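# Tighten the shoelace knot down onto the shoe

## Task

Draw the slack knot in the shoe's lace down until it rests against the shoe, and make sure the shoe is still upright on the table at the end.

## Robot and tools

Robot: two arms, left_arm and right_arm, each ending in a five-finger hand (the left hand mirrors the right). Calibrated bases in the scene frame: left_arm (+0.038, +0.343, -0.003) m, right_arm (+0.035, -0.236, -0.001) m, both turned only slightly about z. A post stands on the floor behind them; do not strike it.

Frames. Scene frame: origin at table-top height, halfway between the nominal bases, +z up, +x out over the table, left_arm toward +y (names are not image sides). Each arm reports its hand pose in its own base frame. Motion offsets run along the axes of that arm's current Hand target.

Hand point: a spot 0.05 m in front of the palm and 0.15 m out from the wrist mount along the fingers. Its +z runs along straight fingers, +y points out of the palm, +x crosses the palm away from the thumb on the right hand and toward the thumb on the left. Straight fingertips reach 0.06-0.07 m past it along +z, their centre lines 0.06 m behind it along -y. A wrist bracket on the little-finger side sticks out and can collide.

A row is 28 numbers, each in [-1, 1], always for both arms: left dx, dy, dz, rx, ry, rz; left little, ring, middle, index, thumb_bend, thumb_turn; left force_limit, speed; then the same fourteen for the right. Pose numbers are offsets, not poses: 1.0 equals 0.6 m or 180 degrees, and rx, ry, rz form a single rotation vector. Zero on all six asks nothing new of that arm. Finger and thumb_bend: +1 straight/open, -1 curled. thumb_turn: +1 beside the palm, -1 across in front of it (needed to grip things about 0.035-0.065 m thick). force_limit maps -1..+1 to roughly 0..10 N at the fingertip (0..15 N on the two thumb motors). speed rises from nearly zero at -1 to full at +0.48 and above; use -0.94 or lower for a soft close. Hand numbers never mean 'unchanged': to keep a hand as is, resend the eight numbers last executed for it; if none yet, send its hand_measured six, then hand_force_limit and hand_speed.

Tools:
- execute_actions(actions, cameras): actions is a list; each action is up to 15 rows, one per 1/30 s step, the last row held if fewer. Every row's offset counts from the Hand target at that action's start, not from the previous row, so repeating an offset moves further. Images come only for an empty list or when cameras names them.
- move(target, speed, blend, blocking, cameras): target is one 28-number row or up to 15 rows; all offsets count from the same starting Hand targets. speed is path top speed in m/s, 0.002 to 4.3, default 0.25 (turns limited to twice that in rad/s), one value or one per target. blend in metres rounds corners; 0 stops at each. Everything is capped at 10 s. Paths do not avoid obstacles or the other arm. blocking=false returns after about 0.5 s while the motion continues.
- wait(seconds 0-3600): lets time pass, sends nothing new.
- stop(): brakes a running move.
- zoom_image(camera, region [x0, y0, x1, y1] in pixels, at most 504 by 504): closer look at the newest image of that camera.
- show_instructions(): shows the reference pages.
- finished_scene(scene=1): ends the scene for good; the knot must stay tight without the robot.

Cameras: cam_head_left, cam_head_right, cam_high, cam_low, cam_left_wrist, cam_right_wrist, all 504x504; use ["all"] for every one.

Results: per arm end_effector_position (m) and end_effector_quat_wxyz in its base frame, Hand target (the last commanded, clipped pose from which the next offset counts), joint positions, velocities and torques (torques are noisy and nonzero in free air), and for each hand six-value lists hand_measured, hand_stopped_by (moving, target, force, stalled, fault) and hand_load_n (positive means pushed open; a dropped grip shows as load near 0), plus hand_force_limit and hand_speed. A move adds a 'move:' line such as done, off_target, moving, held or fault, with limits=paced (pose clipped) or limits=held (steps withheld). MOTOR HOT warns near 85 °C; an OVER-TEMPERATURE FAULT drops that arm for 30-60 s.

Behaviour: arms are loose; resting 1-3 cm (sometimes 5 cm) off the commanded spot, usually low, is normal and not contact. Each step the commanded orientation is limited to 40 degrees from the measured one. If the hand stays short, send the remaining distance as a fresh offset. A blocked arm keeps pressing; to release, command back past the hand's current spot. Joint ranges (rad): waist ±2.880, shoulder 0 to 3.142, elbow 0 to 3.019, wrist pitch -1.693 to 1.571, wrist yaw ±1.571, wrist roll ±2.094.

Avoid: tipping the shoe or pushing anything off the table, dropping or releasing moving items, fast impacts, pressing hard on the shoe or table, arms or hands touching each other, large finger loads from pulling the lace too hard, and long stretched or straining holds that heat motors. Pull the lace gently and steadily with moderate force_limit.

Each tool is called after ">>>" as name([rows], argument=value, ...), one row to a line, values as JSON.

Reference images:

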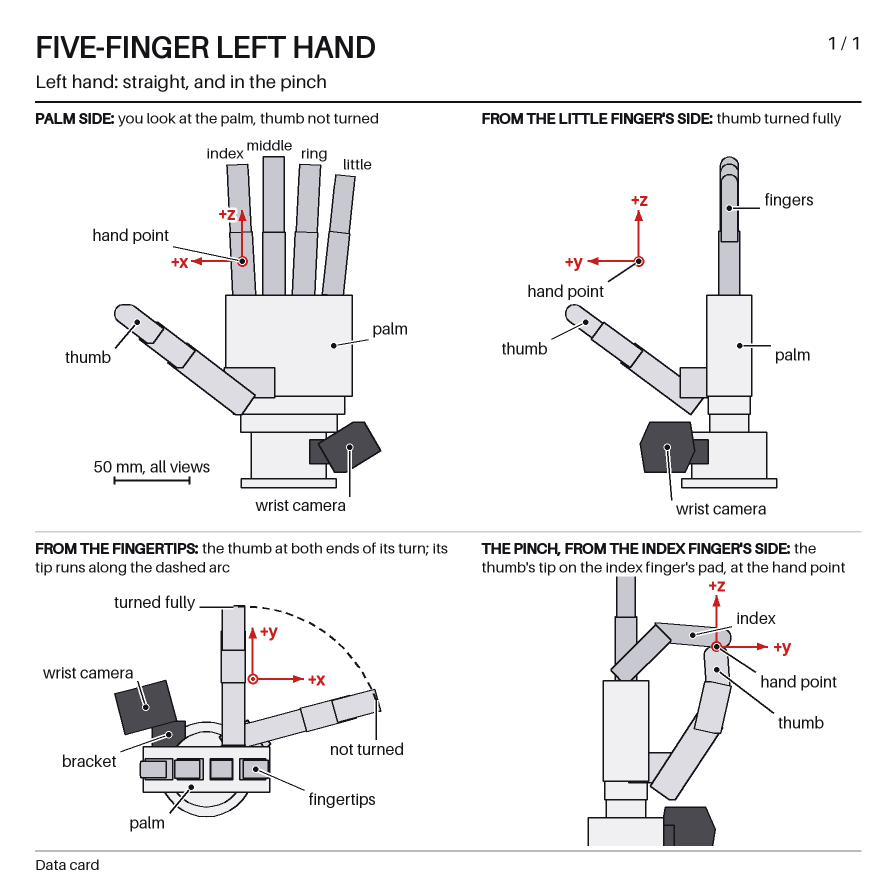

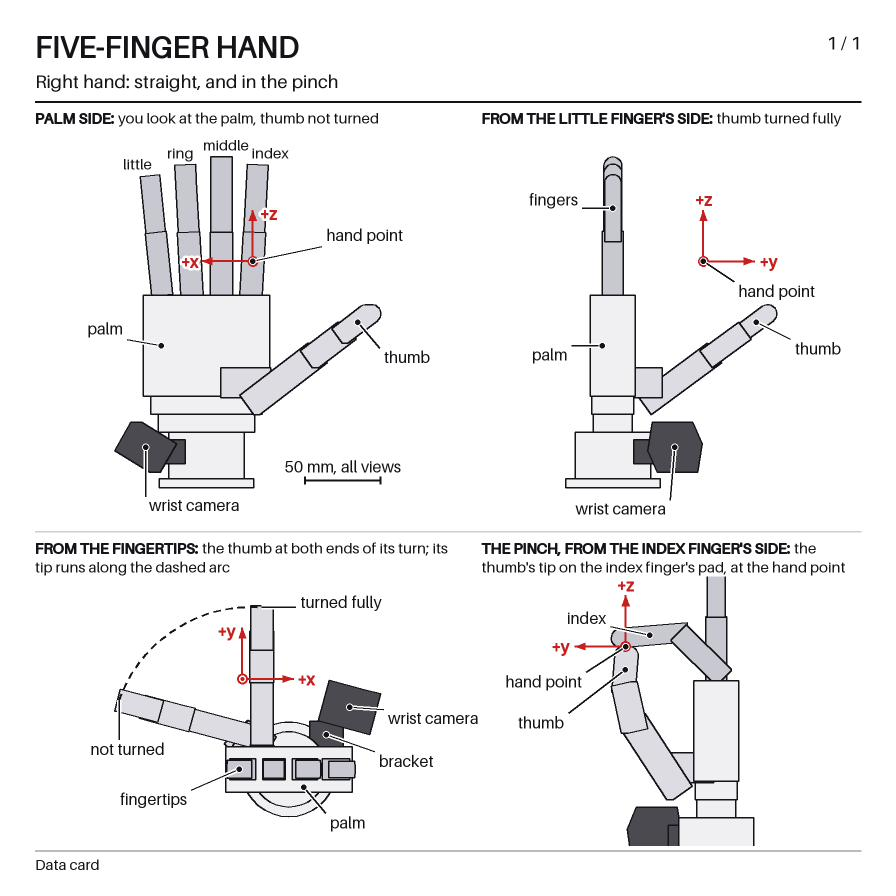

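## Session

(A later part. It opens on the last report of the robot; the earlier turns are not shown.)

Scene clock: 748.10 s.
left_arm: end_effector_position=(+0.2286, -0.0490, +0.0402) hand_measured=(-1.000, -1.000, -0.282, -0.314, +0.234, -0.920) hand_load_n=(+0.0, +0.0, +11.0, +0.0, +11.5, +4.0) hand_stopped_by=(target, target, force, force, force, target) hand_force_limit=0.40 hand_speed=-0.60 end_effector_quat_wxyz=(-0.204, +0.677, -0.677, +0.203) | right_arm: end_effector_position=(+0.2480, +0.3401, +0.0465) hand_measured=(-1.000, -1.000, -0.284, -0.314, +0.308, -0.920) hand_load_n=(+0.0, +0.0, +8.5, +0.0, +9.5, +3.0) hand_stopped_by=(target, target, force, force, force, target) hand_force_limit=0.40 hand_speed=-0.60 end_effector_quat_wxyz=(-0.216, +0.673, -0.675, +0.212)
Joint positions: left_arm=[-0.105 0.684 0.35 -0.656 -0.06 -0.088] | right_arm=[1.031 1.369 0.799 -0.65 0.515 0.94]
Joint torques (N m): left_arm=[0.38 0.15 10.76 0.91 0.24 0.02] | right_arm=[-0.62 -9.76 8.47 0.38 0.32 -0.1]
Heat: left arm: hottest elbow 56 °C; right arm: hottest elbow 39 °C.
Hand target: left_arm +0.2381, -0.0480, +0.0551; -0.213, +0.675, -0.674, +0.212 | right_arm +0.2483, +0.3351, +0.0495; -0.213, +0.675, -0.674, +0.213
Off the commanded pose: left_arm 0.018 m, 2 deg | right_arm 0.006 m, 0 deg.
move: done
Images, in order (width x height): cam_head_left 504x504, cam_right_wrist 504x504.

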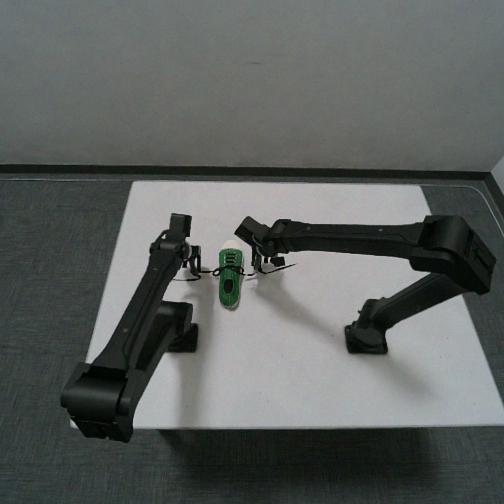

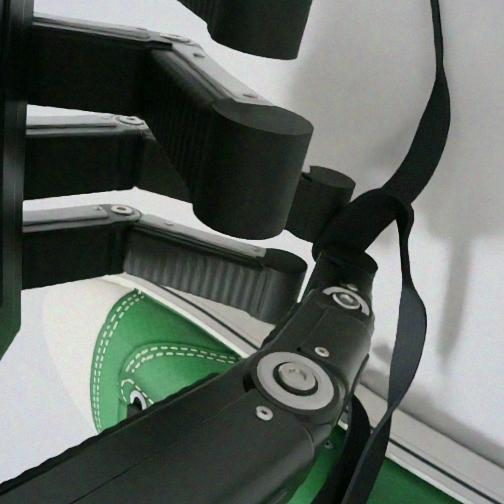

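>>> move(target=[0,0,0,0,0,0,-1,-1,-0.30,-0.34,-0.15,-0.92,0.4,-0.6,0.05,0.005,0.0068,0,0,0,-1,-1,-0.30,-0.34,-0.15,-0.92,0.4,-0.6], speed=0.03, cameras=["cam_right_wrist","cam_head_left","cam_left_wrist","cam_high"])

>>> zoom_image(camera="cam_head_left", region=[160, 225, 310, 325])

>>> zoom_image(camera="cam_high", region=[290, 240, 420, 370])

Scene clock: 754.50 s.
left_arm: end_effector_position=(+0.2286, -0.0490, +0.0402) hand_measured=(-1.000, -1.000, -0.282, -0.314, +0.234, -0.920) hand_load_n=(-0.5, +0.0, +11.5, +0.0, +11.5, +4.0) hand_stopped_by=(target, target, force, force, force, target) hand_force_limit=0.40 hand_speed=-0.60 end_effector_quat_wxyz=(-0.204, +0.677, -0.677, +0.203) | right_arm: end_effector_position=(+0.2443, +0.3042, +0.0396) hand_measured=(-1.000, -1.000, -0.284, -0.314, +0.308, -0.920) hand_load_n=(+0.0, +0.0, +8.0, +0.0, +9.0, +3.0) hand_stopped_by=(target, target, force, force, force, target) hand_force_limit=0.40 hand_speed=-0.60 end_effector_quat_wxyz=(-0.202, +0.677, -0.674, +0.215)
Joint positions: left_arm=[-0.105 0.684 0.35 -0.656 -0.06 -0.088] | right_arm=[0.985 1.306 0.725 -0.642 0.499 0.89]
Joint torques (N m): left_arm=[0.38 0.21 10.76 0.92 0.24 0.02] | right_arm=[-0.67 -8.94 8.29 1.58 0.31 -0.09]
Heat: left arm: hottest elbow 57 °C; right arm: hottest elbow 39 °C.
Hand target: left_arm +0.2381, -0.0480, +0.0551; -0.213, +0.675, -0.674, +0.212 | right_arm +0.2483, +0.3051, +0.0444; -0.213, +0.675, -0.674, +0.213
Off the commanded pose: left_arm 0.018 m, 2 deg | right_arm 0.006 m, 1 deg.
move: done
Images, in order (width x height): cam_head_left 504x504, cam_high 504x504, cam_left_wrist 504x504, cam_right_wrist 504x504.

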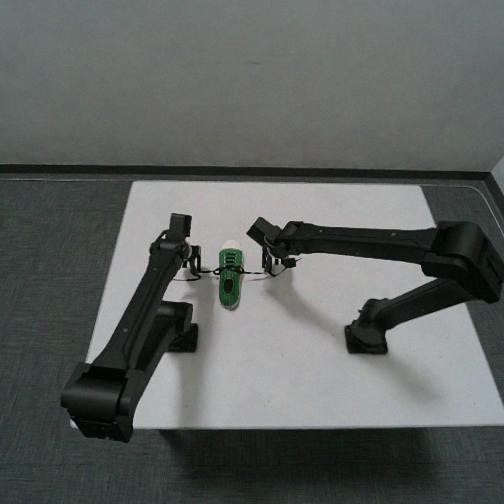

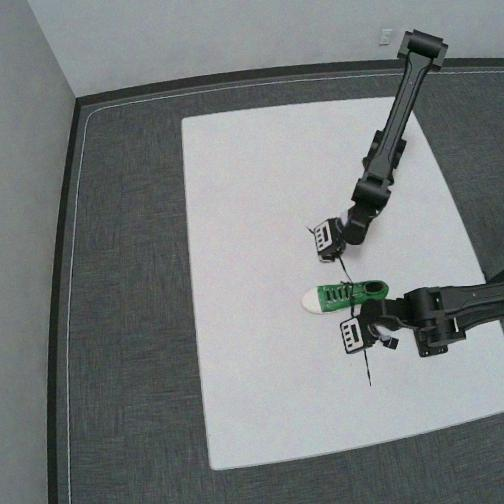

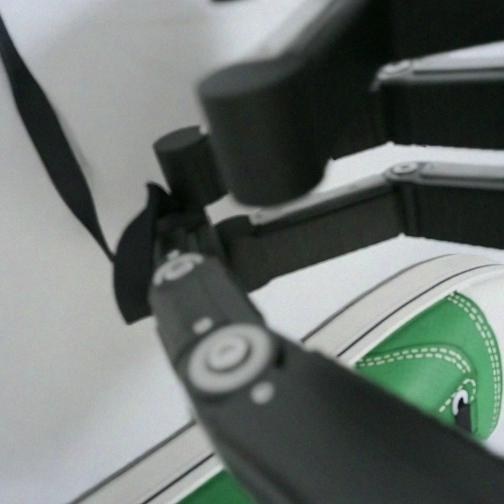

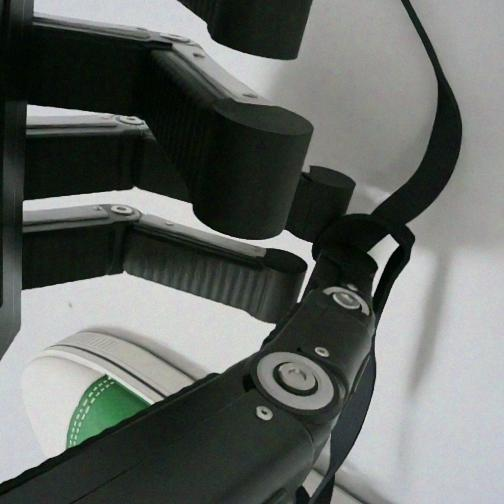

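Scaled by 3.360 from the camera's image (finer frame: 720x720).

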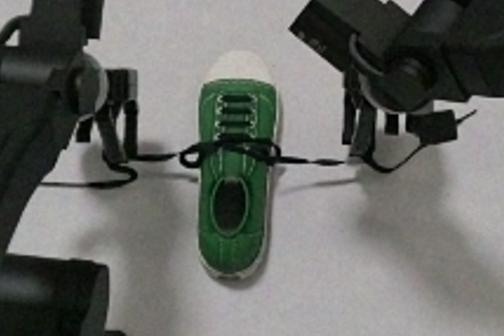

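Scaled by 3.877 from the camera's image (finer frame: 720x720).

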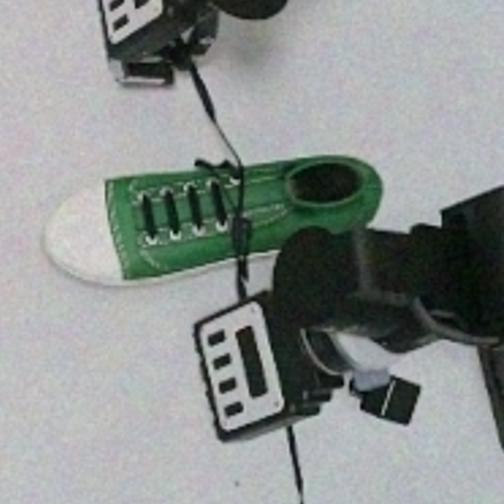

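>>> move(target=[-0.0333,0.0096,0.0137,0,0,0,-1,-1,-0.30,-0.34,-0.15,-0.92,0.4,-0.6,0.0333,0,0,0,0,0,-1,-1,-0.30,-0.34,-0.15,-0.92,0.4,-0.6], speed=0.03, cameras=["cam_right_wrist","cam_head_left","cam_left_wrist","cam_high"])

>>> zoom_image(camera="cam_head_left", region=[160, 225, 310, 325])

>>> zoom_image(camera="cam_high", region=[290, 240, 420, 370])

Scene clock: 762.27 s.
left_arm: end_effector_position=(+0.2318, -0.0300, +0.0412) hand_measured=(-1.000, -1.000, -0.282, -0.314, +0.234, -0.920) hand_load_n=(+0.0, +0.0, +11.5, +0.0, +11.5, +4.0) hand_stopped_by=(target, target, force, force, force, target) hand_force_limit=0.40 hand_speed=-0.60 end_effector_quat_wxyz=(-0.206, +0.677, -0.675, +0.207) | right_arm: end_effector_position=(+0.2444, +0.2843, +0.0400) hand_measured=(-1.000, -1.000, -0.284, -0.314, +0.308, -0.920) hand_load_n=(+0.5, +0.0, +8.5, +0.0, +9.0, +3.5) hand_stopped_by=(target, target, force, force, force, target) hand_force_limit=0.40 hand_speed=-0.60 end_effector_quat_wxyz=(-0.202, +0.678, -0.674, +0.215)
Joint positions: left_arm=[0.009 0.684 0.35 -0.645 0.005 0.005] | right_arm=[0.949 1.257 0.682 -0.631 0.486 0.852]
Joint torques (N m): left_arm=[0.38 0.91 8.84 2.02 0.27 0.02] | right_arm=[-0.67 -8.29 8.35 1.62 0.29 -0.09]
Heat: left arm: hottest elbow 57 °C; right arm: hottest elbow 39 °C.
Hand target: left_arm +0.2381, -0.0280, +0.0451; -0.213, +0.675, -0.674, +0.213 | right_arm +0.2483, +0.2850, +0.0443; -0.213, +0.675, -0.674, +0.213
Off the commanded pose: left_arm 0.008 m, 1 deg | right_arm 0.006 m, 1 deg.
move: done
Images, in order (width x height): cam_head_left 504x504, cam_high 504x504, cam_left_wrist 504x504, cam_right_wrist 504x504.

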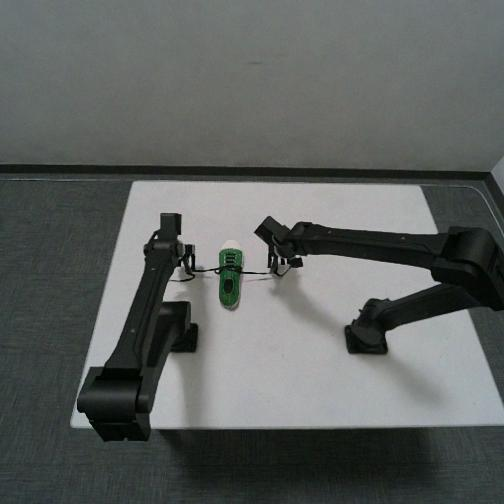

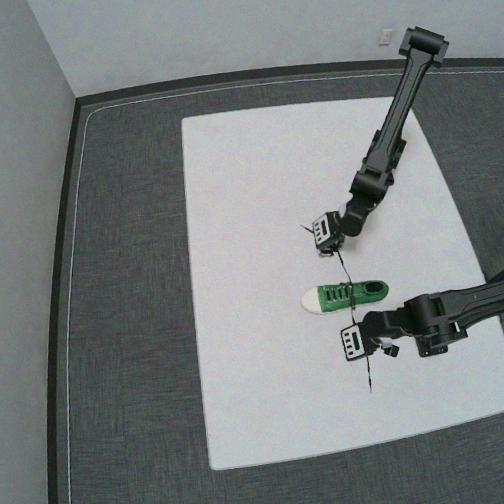

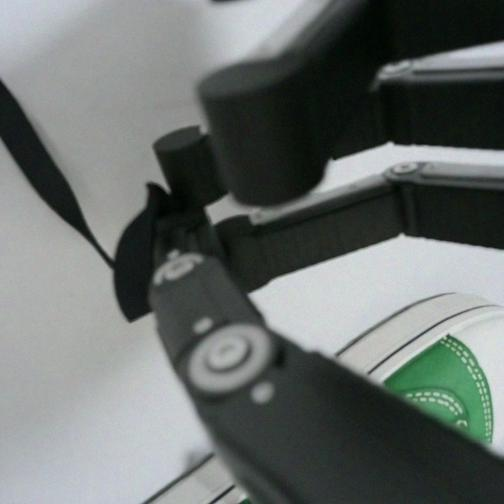

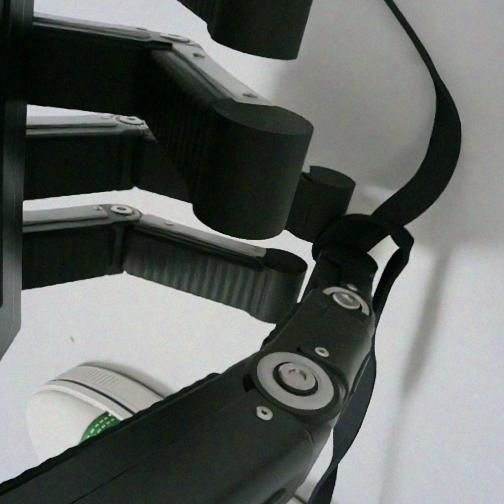

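Scaled by 3.360 from the camera's image (finer frame: 720x720).

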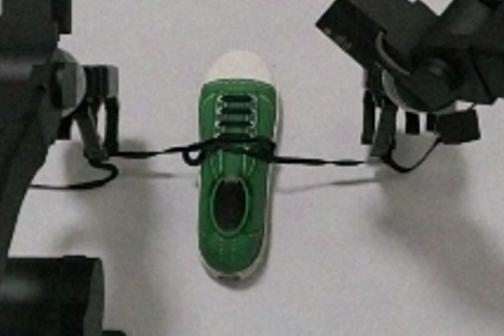

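Scaled by 3.877 from the camera's image (finer frame: 720x720).

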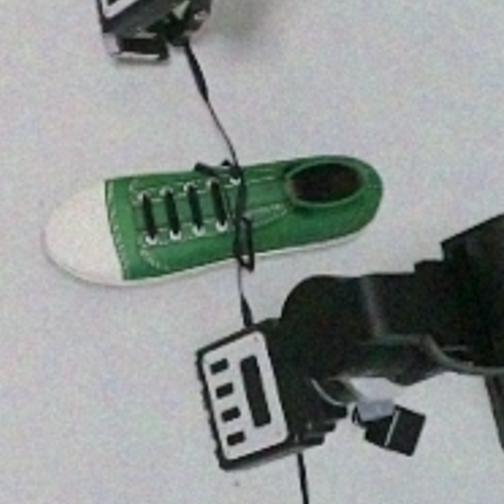

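Working well. Continue.

>>> move(target=[-0.0417,0.0029,0.0041,0,0,0,-1,-1,-0.30,-0.34,-0.15,-0.92,0.4,-0.6,0.0417,0.0029,0.0041,0,0,0,-1,-1,-0.30,-0.34,-0.15,-0.92,0.4,-0.6], speed=0.03, cameras=["cam_right_wrist","cam_head_left","cam_left_wrist","cam_high"])

>>> zoom_image(camera="cam_head_left", region=[160, 225, 310, 325])

>>> zoom_image(camera="cam_high", region=[290, 240, 420, 370])

Scene clock: 768.17 s.
left_arm: end_effector_position=(+0.2332, -0.0056, +0.0402) hand_measured=(-1.000, -1.000, -0.282, -0.314, +0.234, -0.920) hand_load_n=(+0.0, +0.5, +11.5, +0.0, +11.5, +3.5) hand_stopped_by=(target, target, force, force, force, target) hand_force_limit=0.40 hand_speed=-0.60 end_effector_quat_wxyz=(-0.207, +0.677, -0.675, +0.209) | right_arm: end_effector_position=(+0.2444, +0.2593, +0.0374) hand_measured=(-1.000, -1.000, -0.284, -0.314, +0.308, -0.920) hand_load_n=(+0.0, +0.0, +8.5, +0.0, +9.0, +3.5) hand_stopped_by=(target, target, force, force, force, target) hand_force_limit=0.40 hand_speed=-0.60 end_effector_quat_wxyz=(-0.202, +0.678, -0.674, +0.214)
Joint positions: left_arm=[0.15 0.696 0.35 -0.632 0.086 0.121] | right_arm=[0.899 1.199 0.626 -0.608 0.466 0.8]
Joint torques (N m): left_arm=[0.38 1.03 8.62 2 0.32 0.01] | right_arm=[-0.62 -7.47 8.42 1.68 0.27 -0.08]
Heat: left arm: hottest elbow 56 °C; right arm: hottest elbow 39 °C.
Hand target: left_arm +0.2380, -0.0030, +0.0420; -0.213, +0.675, -0.674, +0.212 | right_arm +0.2483, +0.2601, +0.0414; -0.213, +0.675, -0.674, +0.213
Off the commanded pose: left_arm 0.006 m, 1 deg | right_arm 0.006 m, 1 deg.
move: done
Images, in order (width x height): cam_head_left 504x504, cam_high 504x504, cam_left_wrist 504x504, cam_right_wrist 504x504.

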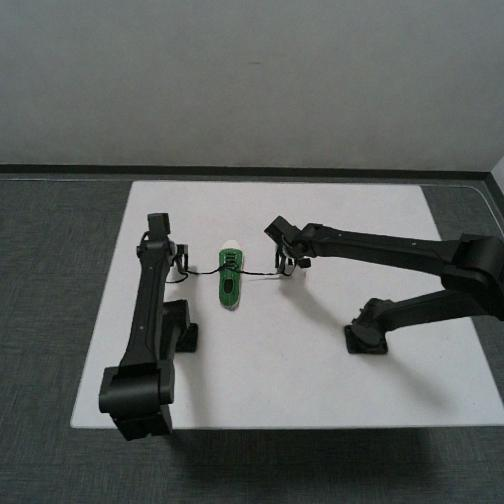

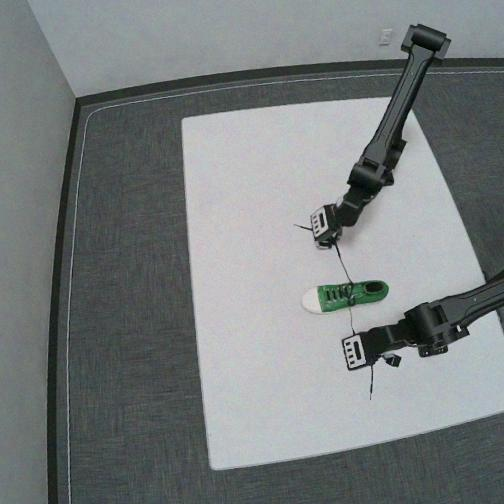

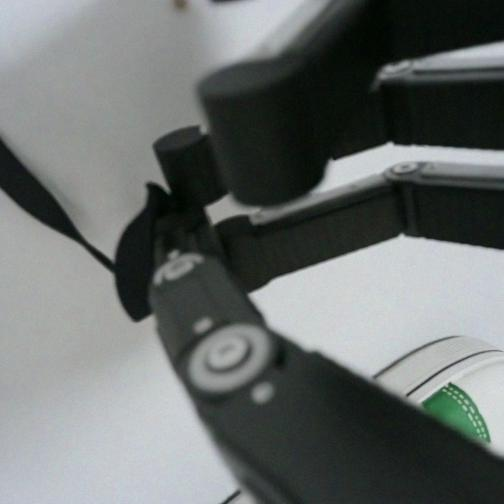

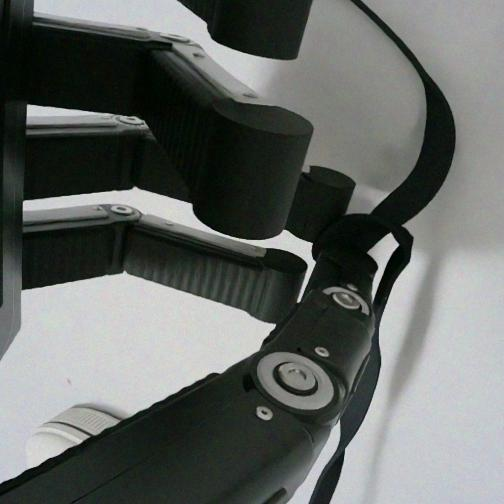

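Scaled by 3.360 from the camera's image (finer frame: 720x720).

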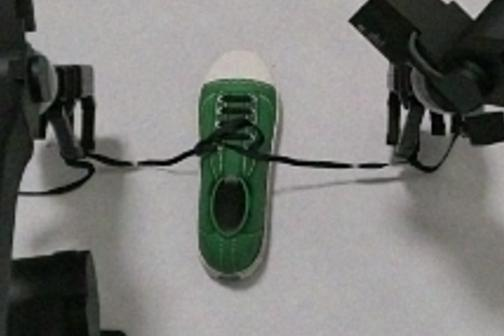

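Scaled by 3.877 from the camera's image (finer frame: 720x720).

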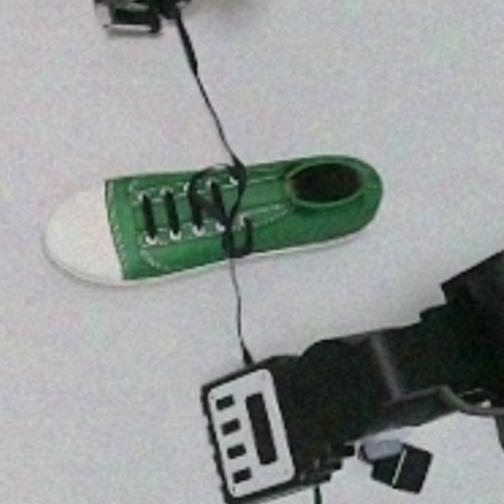

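>>> move(target=[-0.0333,0.0029,0.0041,0,0,0,-1,-1,-0.30,-0.34,-0.15,-0.92,0.4,-0.6,0.0333,0.0029,0.0041,0,0,0,-1,-1,-0.30,-0.34,-0.15,-0.92,0.4,-0.6], speed=0.03, cameras=["cam_head_left","cam_high"])

>>> zoom_image(camera="cam_head_left", region=[160, 225, 310, 325])

>>> zoom_image(camera="cam_high", region=[290, 240, 420, 370])

Scene clock: 775.53 s.
left_arm: end_effector_position=(+0.2327, +0.0136, +0.0364) hand_measured=(-1.000, -1.000, -0.282, -0.314, +0.234, -0.920) hand_load_n=(+0.0, +0.0, +11.5, +0.0, +11.5, +4.0) hand_stopped_by=(target, target, force, force, force, target) hand_force_limit=0.40 hand_speed=-0.60 end_effector_quat_wxyz=(-0.206, +0.677, -0.675, +0.209) | right_arm: end_effector_position=(+0.2444, +0.2394, +0.0345) hand_measured=(-1.000, -1.000, -0.284, -0.314, +0.308, -0.920) hand_load_n=(+0.0, +0.0, +8.0, +0.0, +9.0, +3.5) hand_stopped_by=(target, target, force, force, force, target) hand_force_limit=0.40 hand_speed=-0.60 end_effector_quat_wxyz=(-0.202, +0.678, -0.674, +0.213)
Joint positions: left_arm=[0.258 0.724 0.35 -0.617 0.147 0.211] | right_arm=[0.854 1.154 0.582 -0.589 0.447 0.755]
Joint torques (N m): left_arm=[0.32 0.85 8.68 1.99 0.35 0.04] | right_arm=[-0.67 -6.89 8.46 1.73 0.25 -0.09]
Heat: left arm: hottest elbow 55 °C; right arm: hottest elbow 39 °C.
Hand target: left_arm +0.2380, +0.0169, +0.0391; -0.213, +0.675, -0.674, +0.212 | right_arm +0.2483, +0.2401, +0.0383; -0.213, +0.675, -0.674, +0.213
Off the commanded pose: left_arm 0.007 m, 1 deg | right_arm 0.006 m, 1 deg.
move: done

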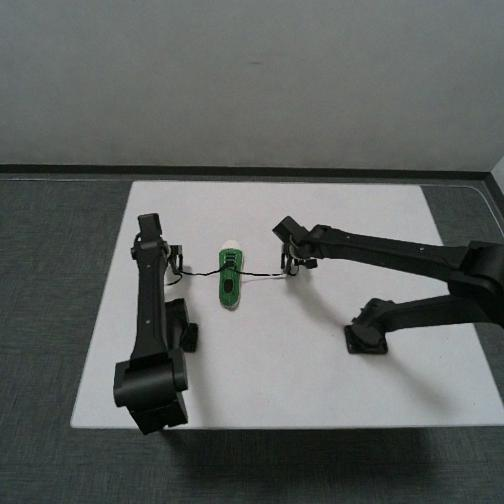

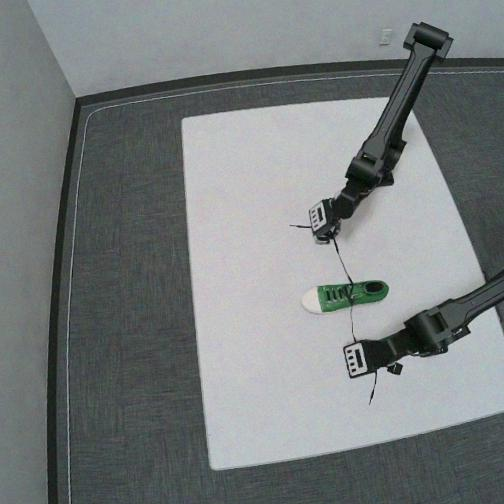

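Scaled by 3.360 from the camera's image (finer frame: 720x720).

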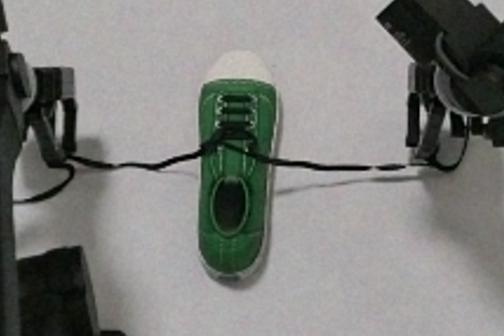

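Scaled by 3.877 from the camera's image (finer frame: 720x720).

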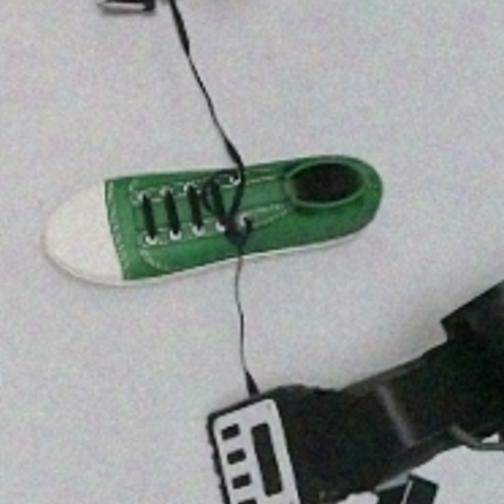

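>>> move(target=[-0.0333,0.0019,0.0027,0,0,0,-1,-1,-0.30,-0.34,-0.15,-0.92,0.4,-0.6,0.0333,0.0019,0.0027,0,0,0,-1,-1,-0.30,-0.34,-0.15,-0.92,0.4,-0.6], speed=0.03, cameras=["cam_head_left","cam_high"])

>>> zoom_image(camera="cam_head_left", region=[160, 225, 310, 325])

>>> zoom_image(camera="cam_high", region=[290, 240, 420, 370])

Scene clock: 782.10 s.
left_arm: end_effector_position=(+0.2295, +0.0317, +0.0309) hand_measured=(-1.000, -1.000, -0.282, -0.314, +0.234, -0.920) hand_load_n=(+0.0, +0.0, +11.5, +0.0, +11.5, +4.0) hand_stopped_by=(target, target, force, force, force, target) hand_force_limit=0.40 hand_speed=-0.60 end_effector_quat_wxyz=(-0.202, +0.678, -0.675, +0.208) | right_arm: end_effector_position=(+0.2444, +0.2194, +0.0328) hand_measured=(-1.000, -1.000, -0.284, -0.314, +0.308, -0.920) hand_load_n=(+0.0, +0.0, +8.0, +0.0, +9.0, +3.5) hand_stopped_by=(target, target, force, force, force, target) hand_force_limit=0.40 hand_speed=-0.60 end_effector_quat_wxyz=(-0.202, +0.677, -0.674, +0.213)
Joint positions: left_arm=[0.361 0.759 0.35 -0.606 0.204 0.298] | right_arm=[0.804 1.107 0.542 -0.576 0.426 0.705]
Joint torques (N m): left_arm=[0.38 0.56 9.24 1.95 0.39 0.03] | right_arm=[-0.67 -6.3 8.53 1.77 0.23 -0.09]
Heat: left arm: hottest elbow 55 °C; right arm: hottest elbow 39 °C.
Hand target: left_arm +0.2380, +0.0370, +0.0371; -0.213, +0.675, -0.674, +0.212 | right_arm +0.2483, +0.2199, +0.0363; -0.213, +0.675, -0.674, +0.213
Off the commanded pose: left_arm 0.012 m, 1 deg | right_arm 0.005 m, 1 deg.
move: off_target (left_arm)

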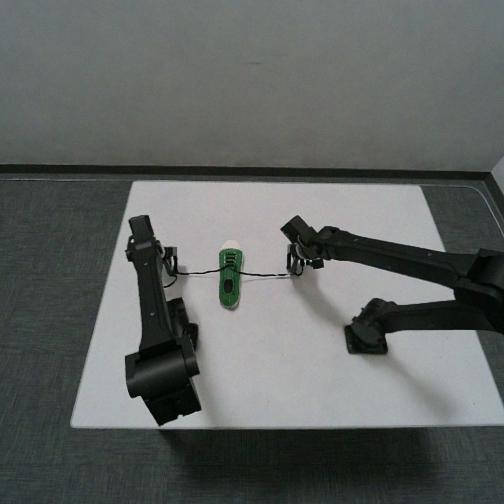

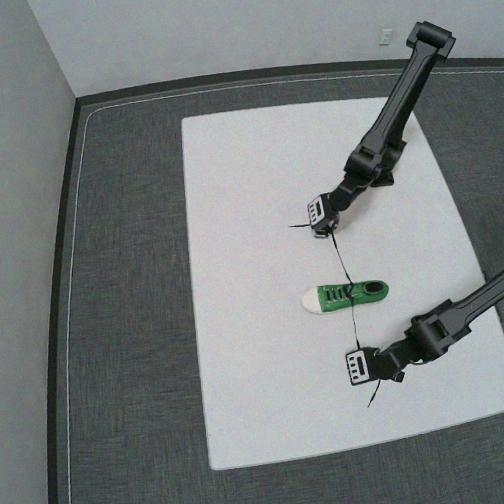

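Scaled by 3.360 from the camera's image (finer frame: 720x720).

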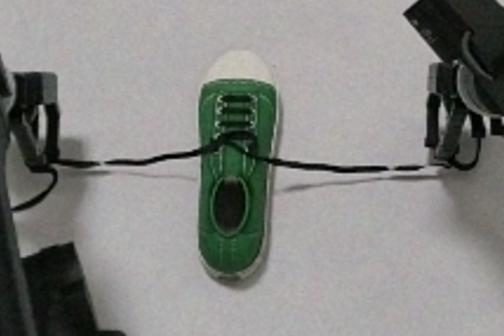

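Scaled by 3.877 from the camera's image (finer frame: 720x720).

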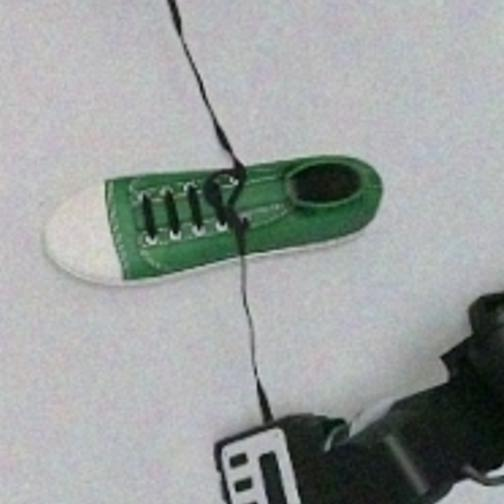

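>>> move(target=[-0.0333,-0.0048,-0.0068,0,0,0,-1,-1,-0.30,-0.34,-0.15,-0.92,0.4,-0.6,0.0333,0.0,0.0,0,0,0,-1,-1,-0.30,-0.34,-0.15,-0.92,0.4,-0.6], speed=0.03, cameras=["cam_head_left","cam_high"])

>>> zoom_image(camera="cam_head_left", region=[160, 225, 310, 325])

>>> zoom_image(camera="cam_high", region=[290, 240, 420, 370])

Scene clock: 788.77 s.
left_arm: end_effector_position=(+0.2233, +0.0474, +0.0256) hand_measured=(-1.000, -1.000, -0.282, -0.314, +0.234, -0.920) hand_load_n=(+0.0, +0.0, +11.5, +0.5, +12.0, +4.0) hand_stopped_by=(target, target, force, force, force, target) hand_force_limit=0.40 hand_speed=-0.60 end_effector_quat_wxyz=(-0.196, +0.680, -0.675, +0.207) | right_arm: end_effector_position=(+0.2444, +0.1996, +0.0332) hand_measured=(-1.000, -1.000, -0.284, -0.314, +0.308, -0.920) hand_load_n=(+0.5, +0.0, +8.5, +0.0, +9.0, +3.5) hand_stopped_by=(target, target, force, force, force, target) hand_force_limit=0.40 hand_speed=-0.60 end_effector_quat_wxyz=(-0.202, +0.677, -0.675, +0.212)
Joint positions: left_arm=[0.455 0.79 0.35 -0.606 0.255 0.38] | right_arm=[0.749 1.055 0.508 -0.571 0.401 0.651]
Joint torques (N m): left_arm=[0.38 0.44 11.28 1.24 0.42 0.02] | right_arm=[-0.67 -5.71 8.64 1.83 0.21 -0.06]
Heat: left arm: hottest elbow 55 °C; right arm: hottest elbow 38 °C.
Hand target: left_arm +0.2380, +0.0569, +0.0421; -0.213, +0.675, -0.674, +0.212 | right_arm +0.2483, +0.2000, +0.0363; -0.213, +0.675, -0.674, +0.213
Off the commanded pose: left_arm 0.024 m, 2 deg | right_arm 0.005 m, 1 deg.
move: off_target (left_arm)

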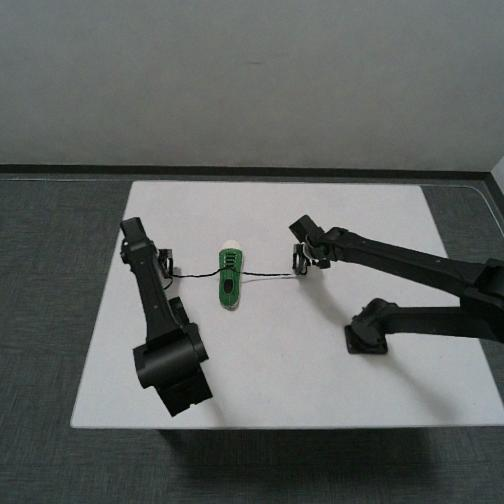

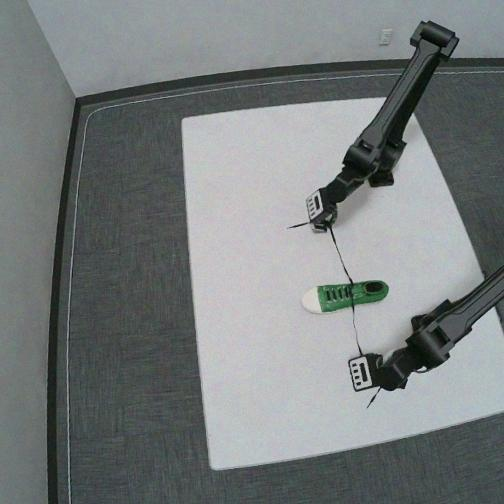

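Scaled by 3.360 from the camera's image (finer frame: 720x720).

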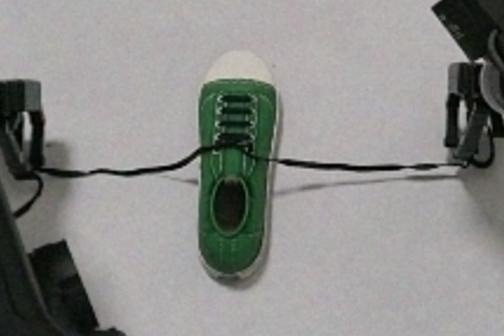

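Scaled by 3.877 from the camera's image (finer frame: 720x720).

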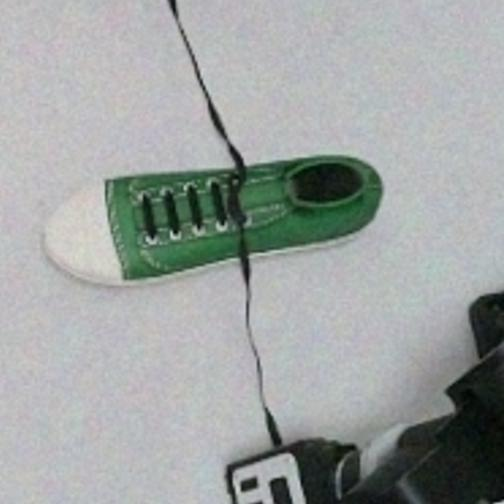

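>>> move(target=[-0.0250,-0.0191,-0.0274,0,0,0,-1,-1,-0.30,-0.34,-0.15,-0.92,0.4,-0.6,0.0250,0.0,0.0,0,0,0,-1,-1,-0.30,-0.34,-0.15,-0.92,0.4,-0.6], speed=0.03, cameras=["cam_head_left","cam_high","cam_left_wrist","cam_right_wrist"])

>>> zoom_image(camera="cam_head_left", region=[160, 225, 310, 325])

>>> zoom_image(camera="cam_high", region=[310, 260, 390, 340])

Scene clock: 794.00 s.
left_arm: end_effector_position=(+0.2270, +0.0630, +0.0463) hand_measured=(-1.000, -1.000, -0.282, -0.314, +0.234, -0.920) hand_load_n=(+0.5, +0.0, +11.0, +0.0, +11.5, +4.0) hand_stopped_by=(target, target, force, force, force, target) hand_force_limit=0.40 hand_speed=-0.60 end_effector_quat_wxyz=(-0.200, +0.679, -0.675, +0.210) | right_arm: end_effector_position=(+0.2442, +0.1849, +0.0334) hand_measured=(-1.000, -1.000, -0.284, -0.314, +0.308, -0.920) hand_load_n=(+0.0, +0.0, +8.5, +0.0, +9.0, +3.5) hand_stopped_by=(target, target, force, force, force, target) hand_force_limit=0.40 hand_speed=-0.60 end_effector_quat_wxyz=(-0.202, +0.678, -0.675, +0.211)
Joint positions: left_arm=[0.52 0.79 0.408 -0.669 0.29 0.438] | right_arm=[0.703 1.016 0.484 -0.57 0.379 0.608]
Joint torques (N m): left_arm=[0.44 0.15 11.4 0.83 0.43 0.02] | right_arm=[-0.67 -5.3 8.72 1.89 0.19 -0.1]
Heat: left arm: hottest elbow 55 °C; right arm: hottest elbow 38 °C.
Hand target: left_arm +0.2379, +0.0719, +0.0621; -0.213, +0.675, -0.674, +0.212 | right_arm +0.2484, +0.1851, +0.0364; -0.213, +0.675, -0.674, +0.213
Off the commanded pose: left_arm 0.021 m, 2 deg | right_arm 0.005 m, 1 deg.
move: off_target (left_arm)

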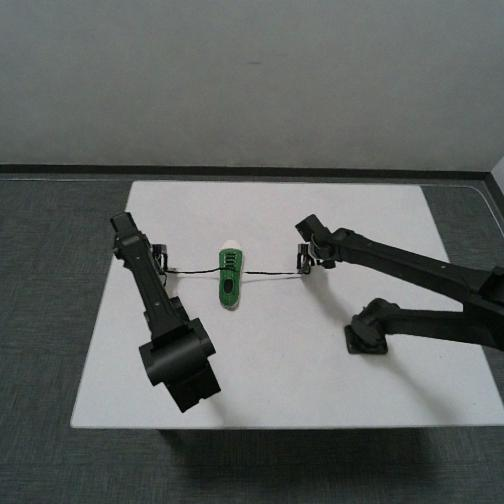

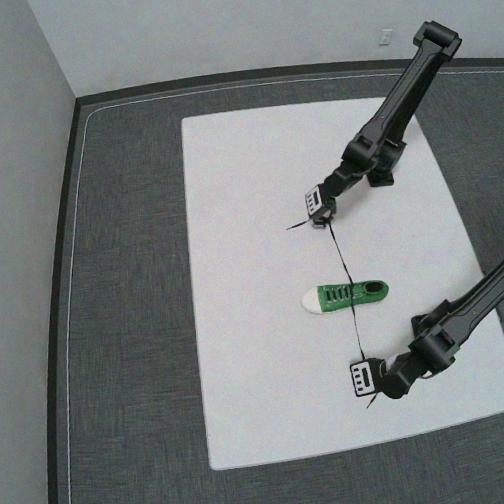

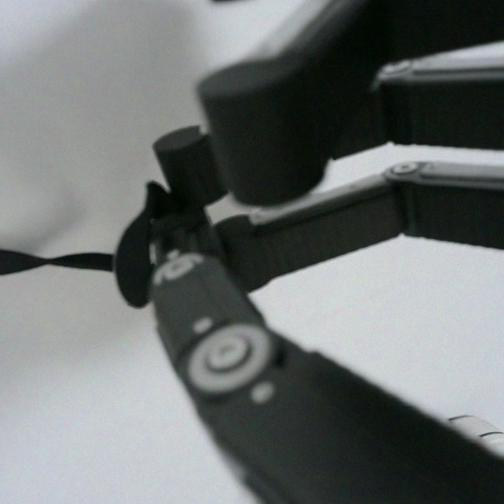

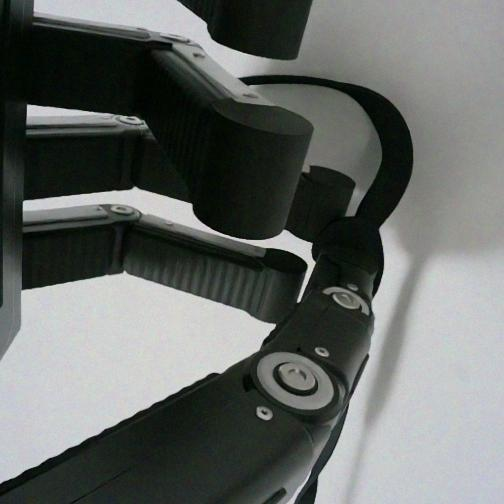

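Scaled by 3.360 from the camera's image (finer frame: 720x720).

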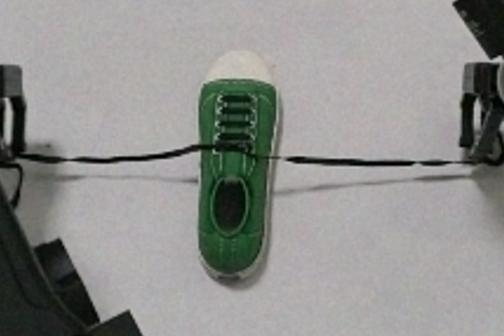

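Scaled by 6.300 from the camera's image (finer frame: 720x720).

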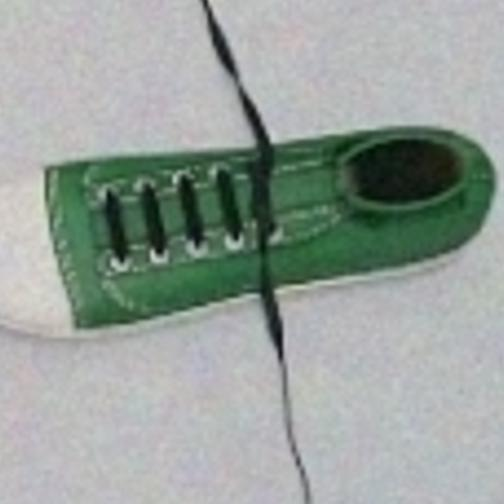

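>>> zoom_image(camera="cam_head_left", region=[205, 245, 255, 295])

>>> move(target=[-0.0250,0.0096,0.0137,0,0,0,-1,-1,-0.30,-0.34,-0.15,-0.92,0.4,-0.6,0.0250,0.0,0.0,0,0,0,-1,-1,-0.30,-0.34,-0.15,-0.92,0.4,-0.6], speed=0.03, cameras=["cam_head_left","cam_high","cam_low"])

>>> zoom_image(camera="cam_head_left", region=[205, 245, 255, 295])

>>> zoom_image(camera="cam_high", region=[310, 260, 390, 340])

>>> zoom_image(camera="cam_low", region=[290, 240, 410, 320])

Scaled by 10.080 from the camera's image (finer frame: 720x720).

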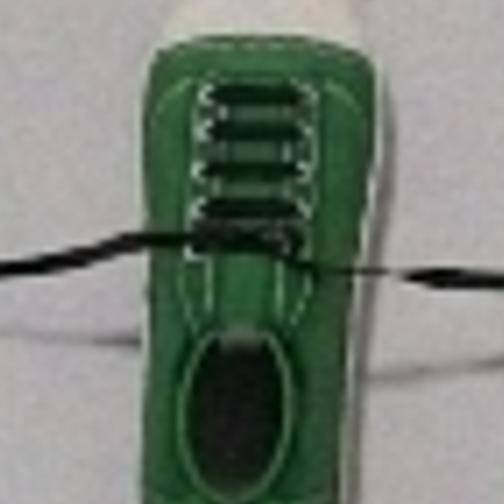

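Scene clock: 802.20 s.
left_arm: end_effector_position=(+0.2224, +0.0732, +0.0377) hand_measured=(-1.000, -1.000, -0.282, -0.314, +0.234, -0.920) hand_load_n=(+0.0, +0.0, +11.5, +0.0, +11.5, +4.0) hand_stopped_by=(target, target, force, force, force, target) hand_force_limit=0.40 hand_speed=-0.60 end_effector_quat_wxyz=(-0.189, +0.682, -0.674, +0.209) | right_arm: end_effector_position=(+0.2451, +0.1719, +0.0347) hand_measured=(-1.000, -1.000, -0.284, -0.314, +0.308, -0.920) hand_load_n=(+0.0, +0.0, +8.5, +0.0, +9.0, +3.5) hand_stopped_by=(target, target, force, force, force, target) hand_force_limit=0.40 hand_speed=-0.60 end_effector_quat_wxyz=(-0.206, +0.676, -0.676, +0.210)
Joint positions: left_arm=[0.582 0.839 0.408 -0.659 0.323 0.49] | right_arm=[0.655 0.978 0.464 -0.566 0.353 0.565]
Joint torques (N m): left_arm=[0.5 -0.26 10.88 1.87 0.37 0.05] | right_arm=[-0.79 -4.84 8.72 1.78 0.26 -0.09]
Heat: left arm: hottest elbow 54 °C; right arm: hottest elbow 38 °C.
Hand target: left_arm +0.2379, +0.0870, +0.0521; -0.213, +0.675, -0.674, +0.212 | right_arm +0.2483, +0.1701, +0.0363; -0.213, +0.675, -0.674, +0.213
Off the commanded pose: left_arm 0.025 m, 3 deg | right_arm 0.004 m, 1 deg.
move: off_target (left_arm)

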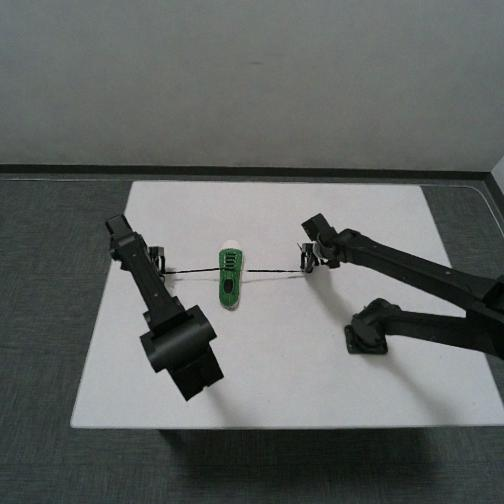

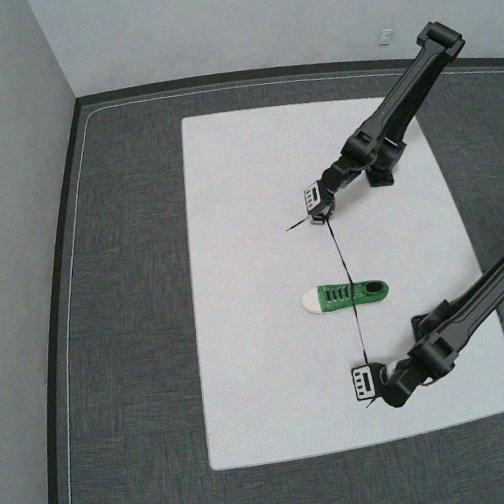

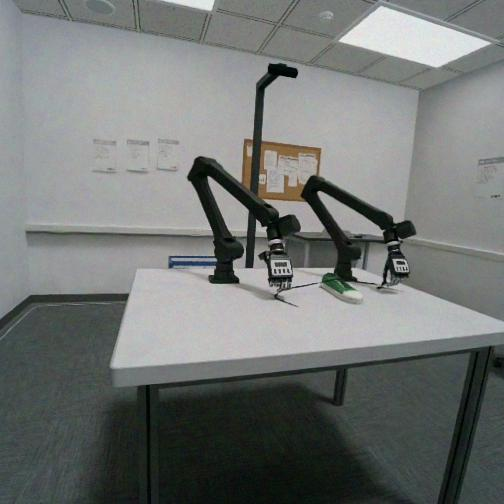

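Scaled by 10.080 from the camera's image (finer frame: 720x720).

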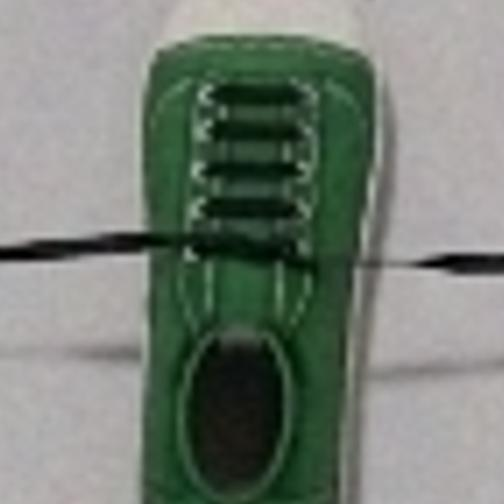

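Scaled by 6.300 from the camera's image (finer frame: 720x720).

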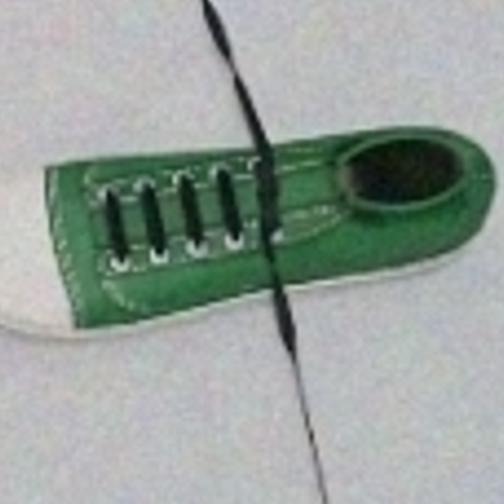

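Scaled by 4.200 from the camera's image (finer frame: 720x720).

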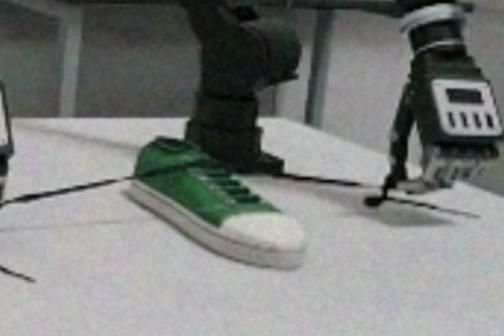

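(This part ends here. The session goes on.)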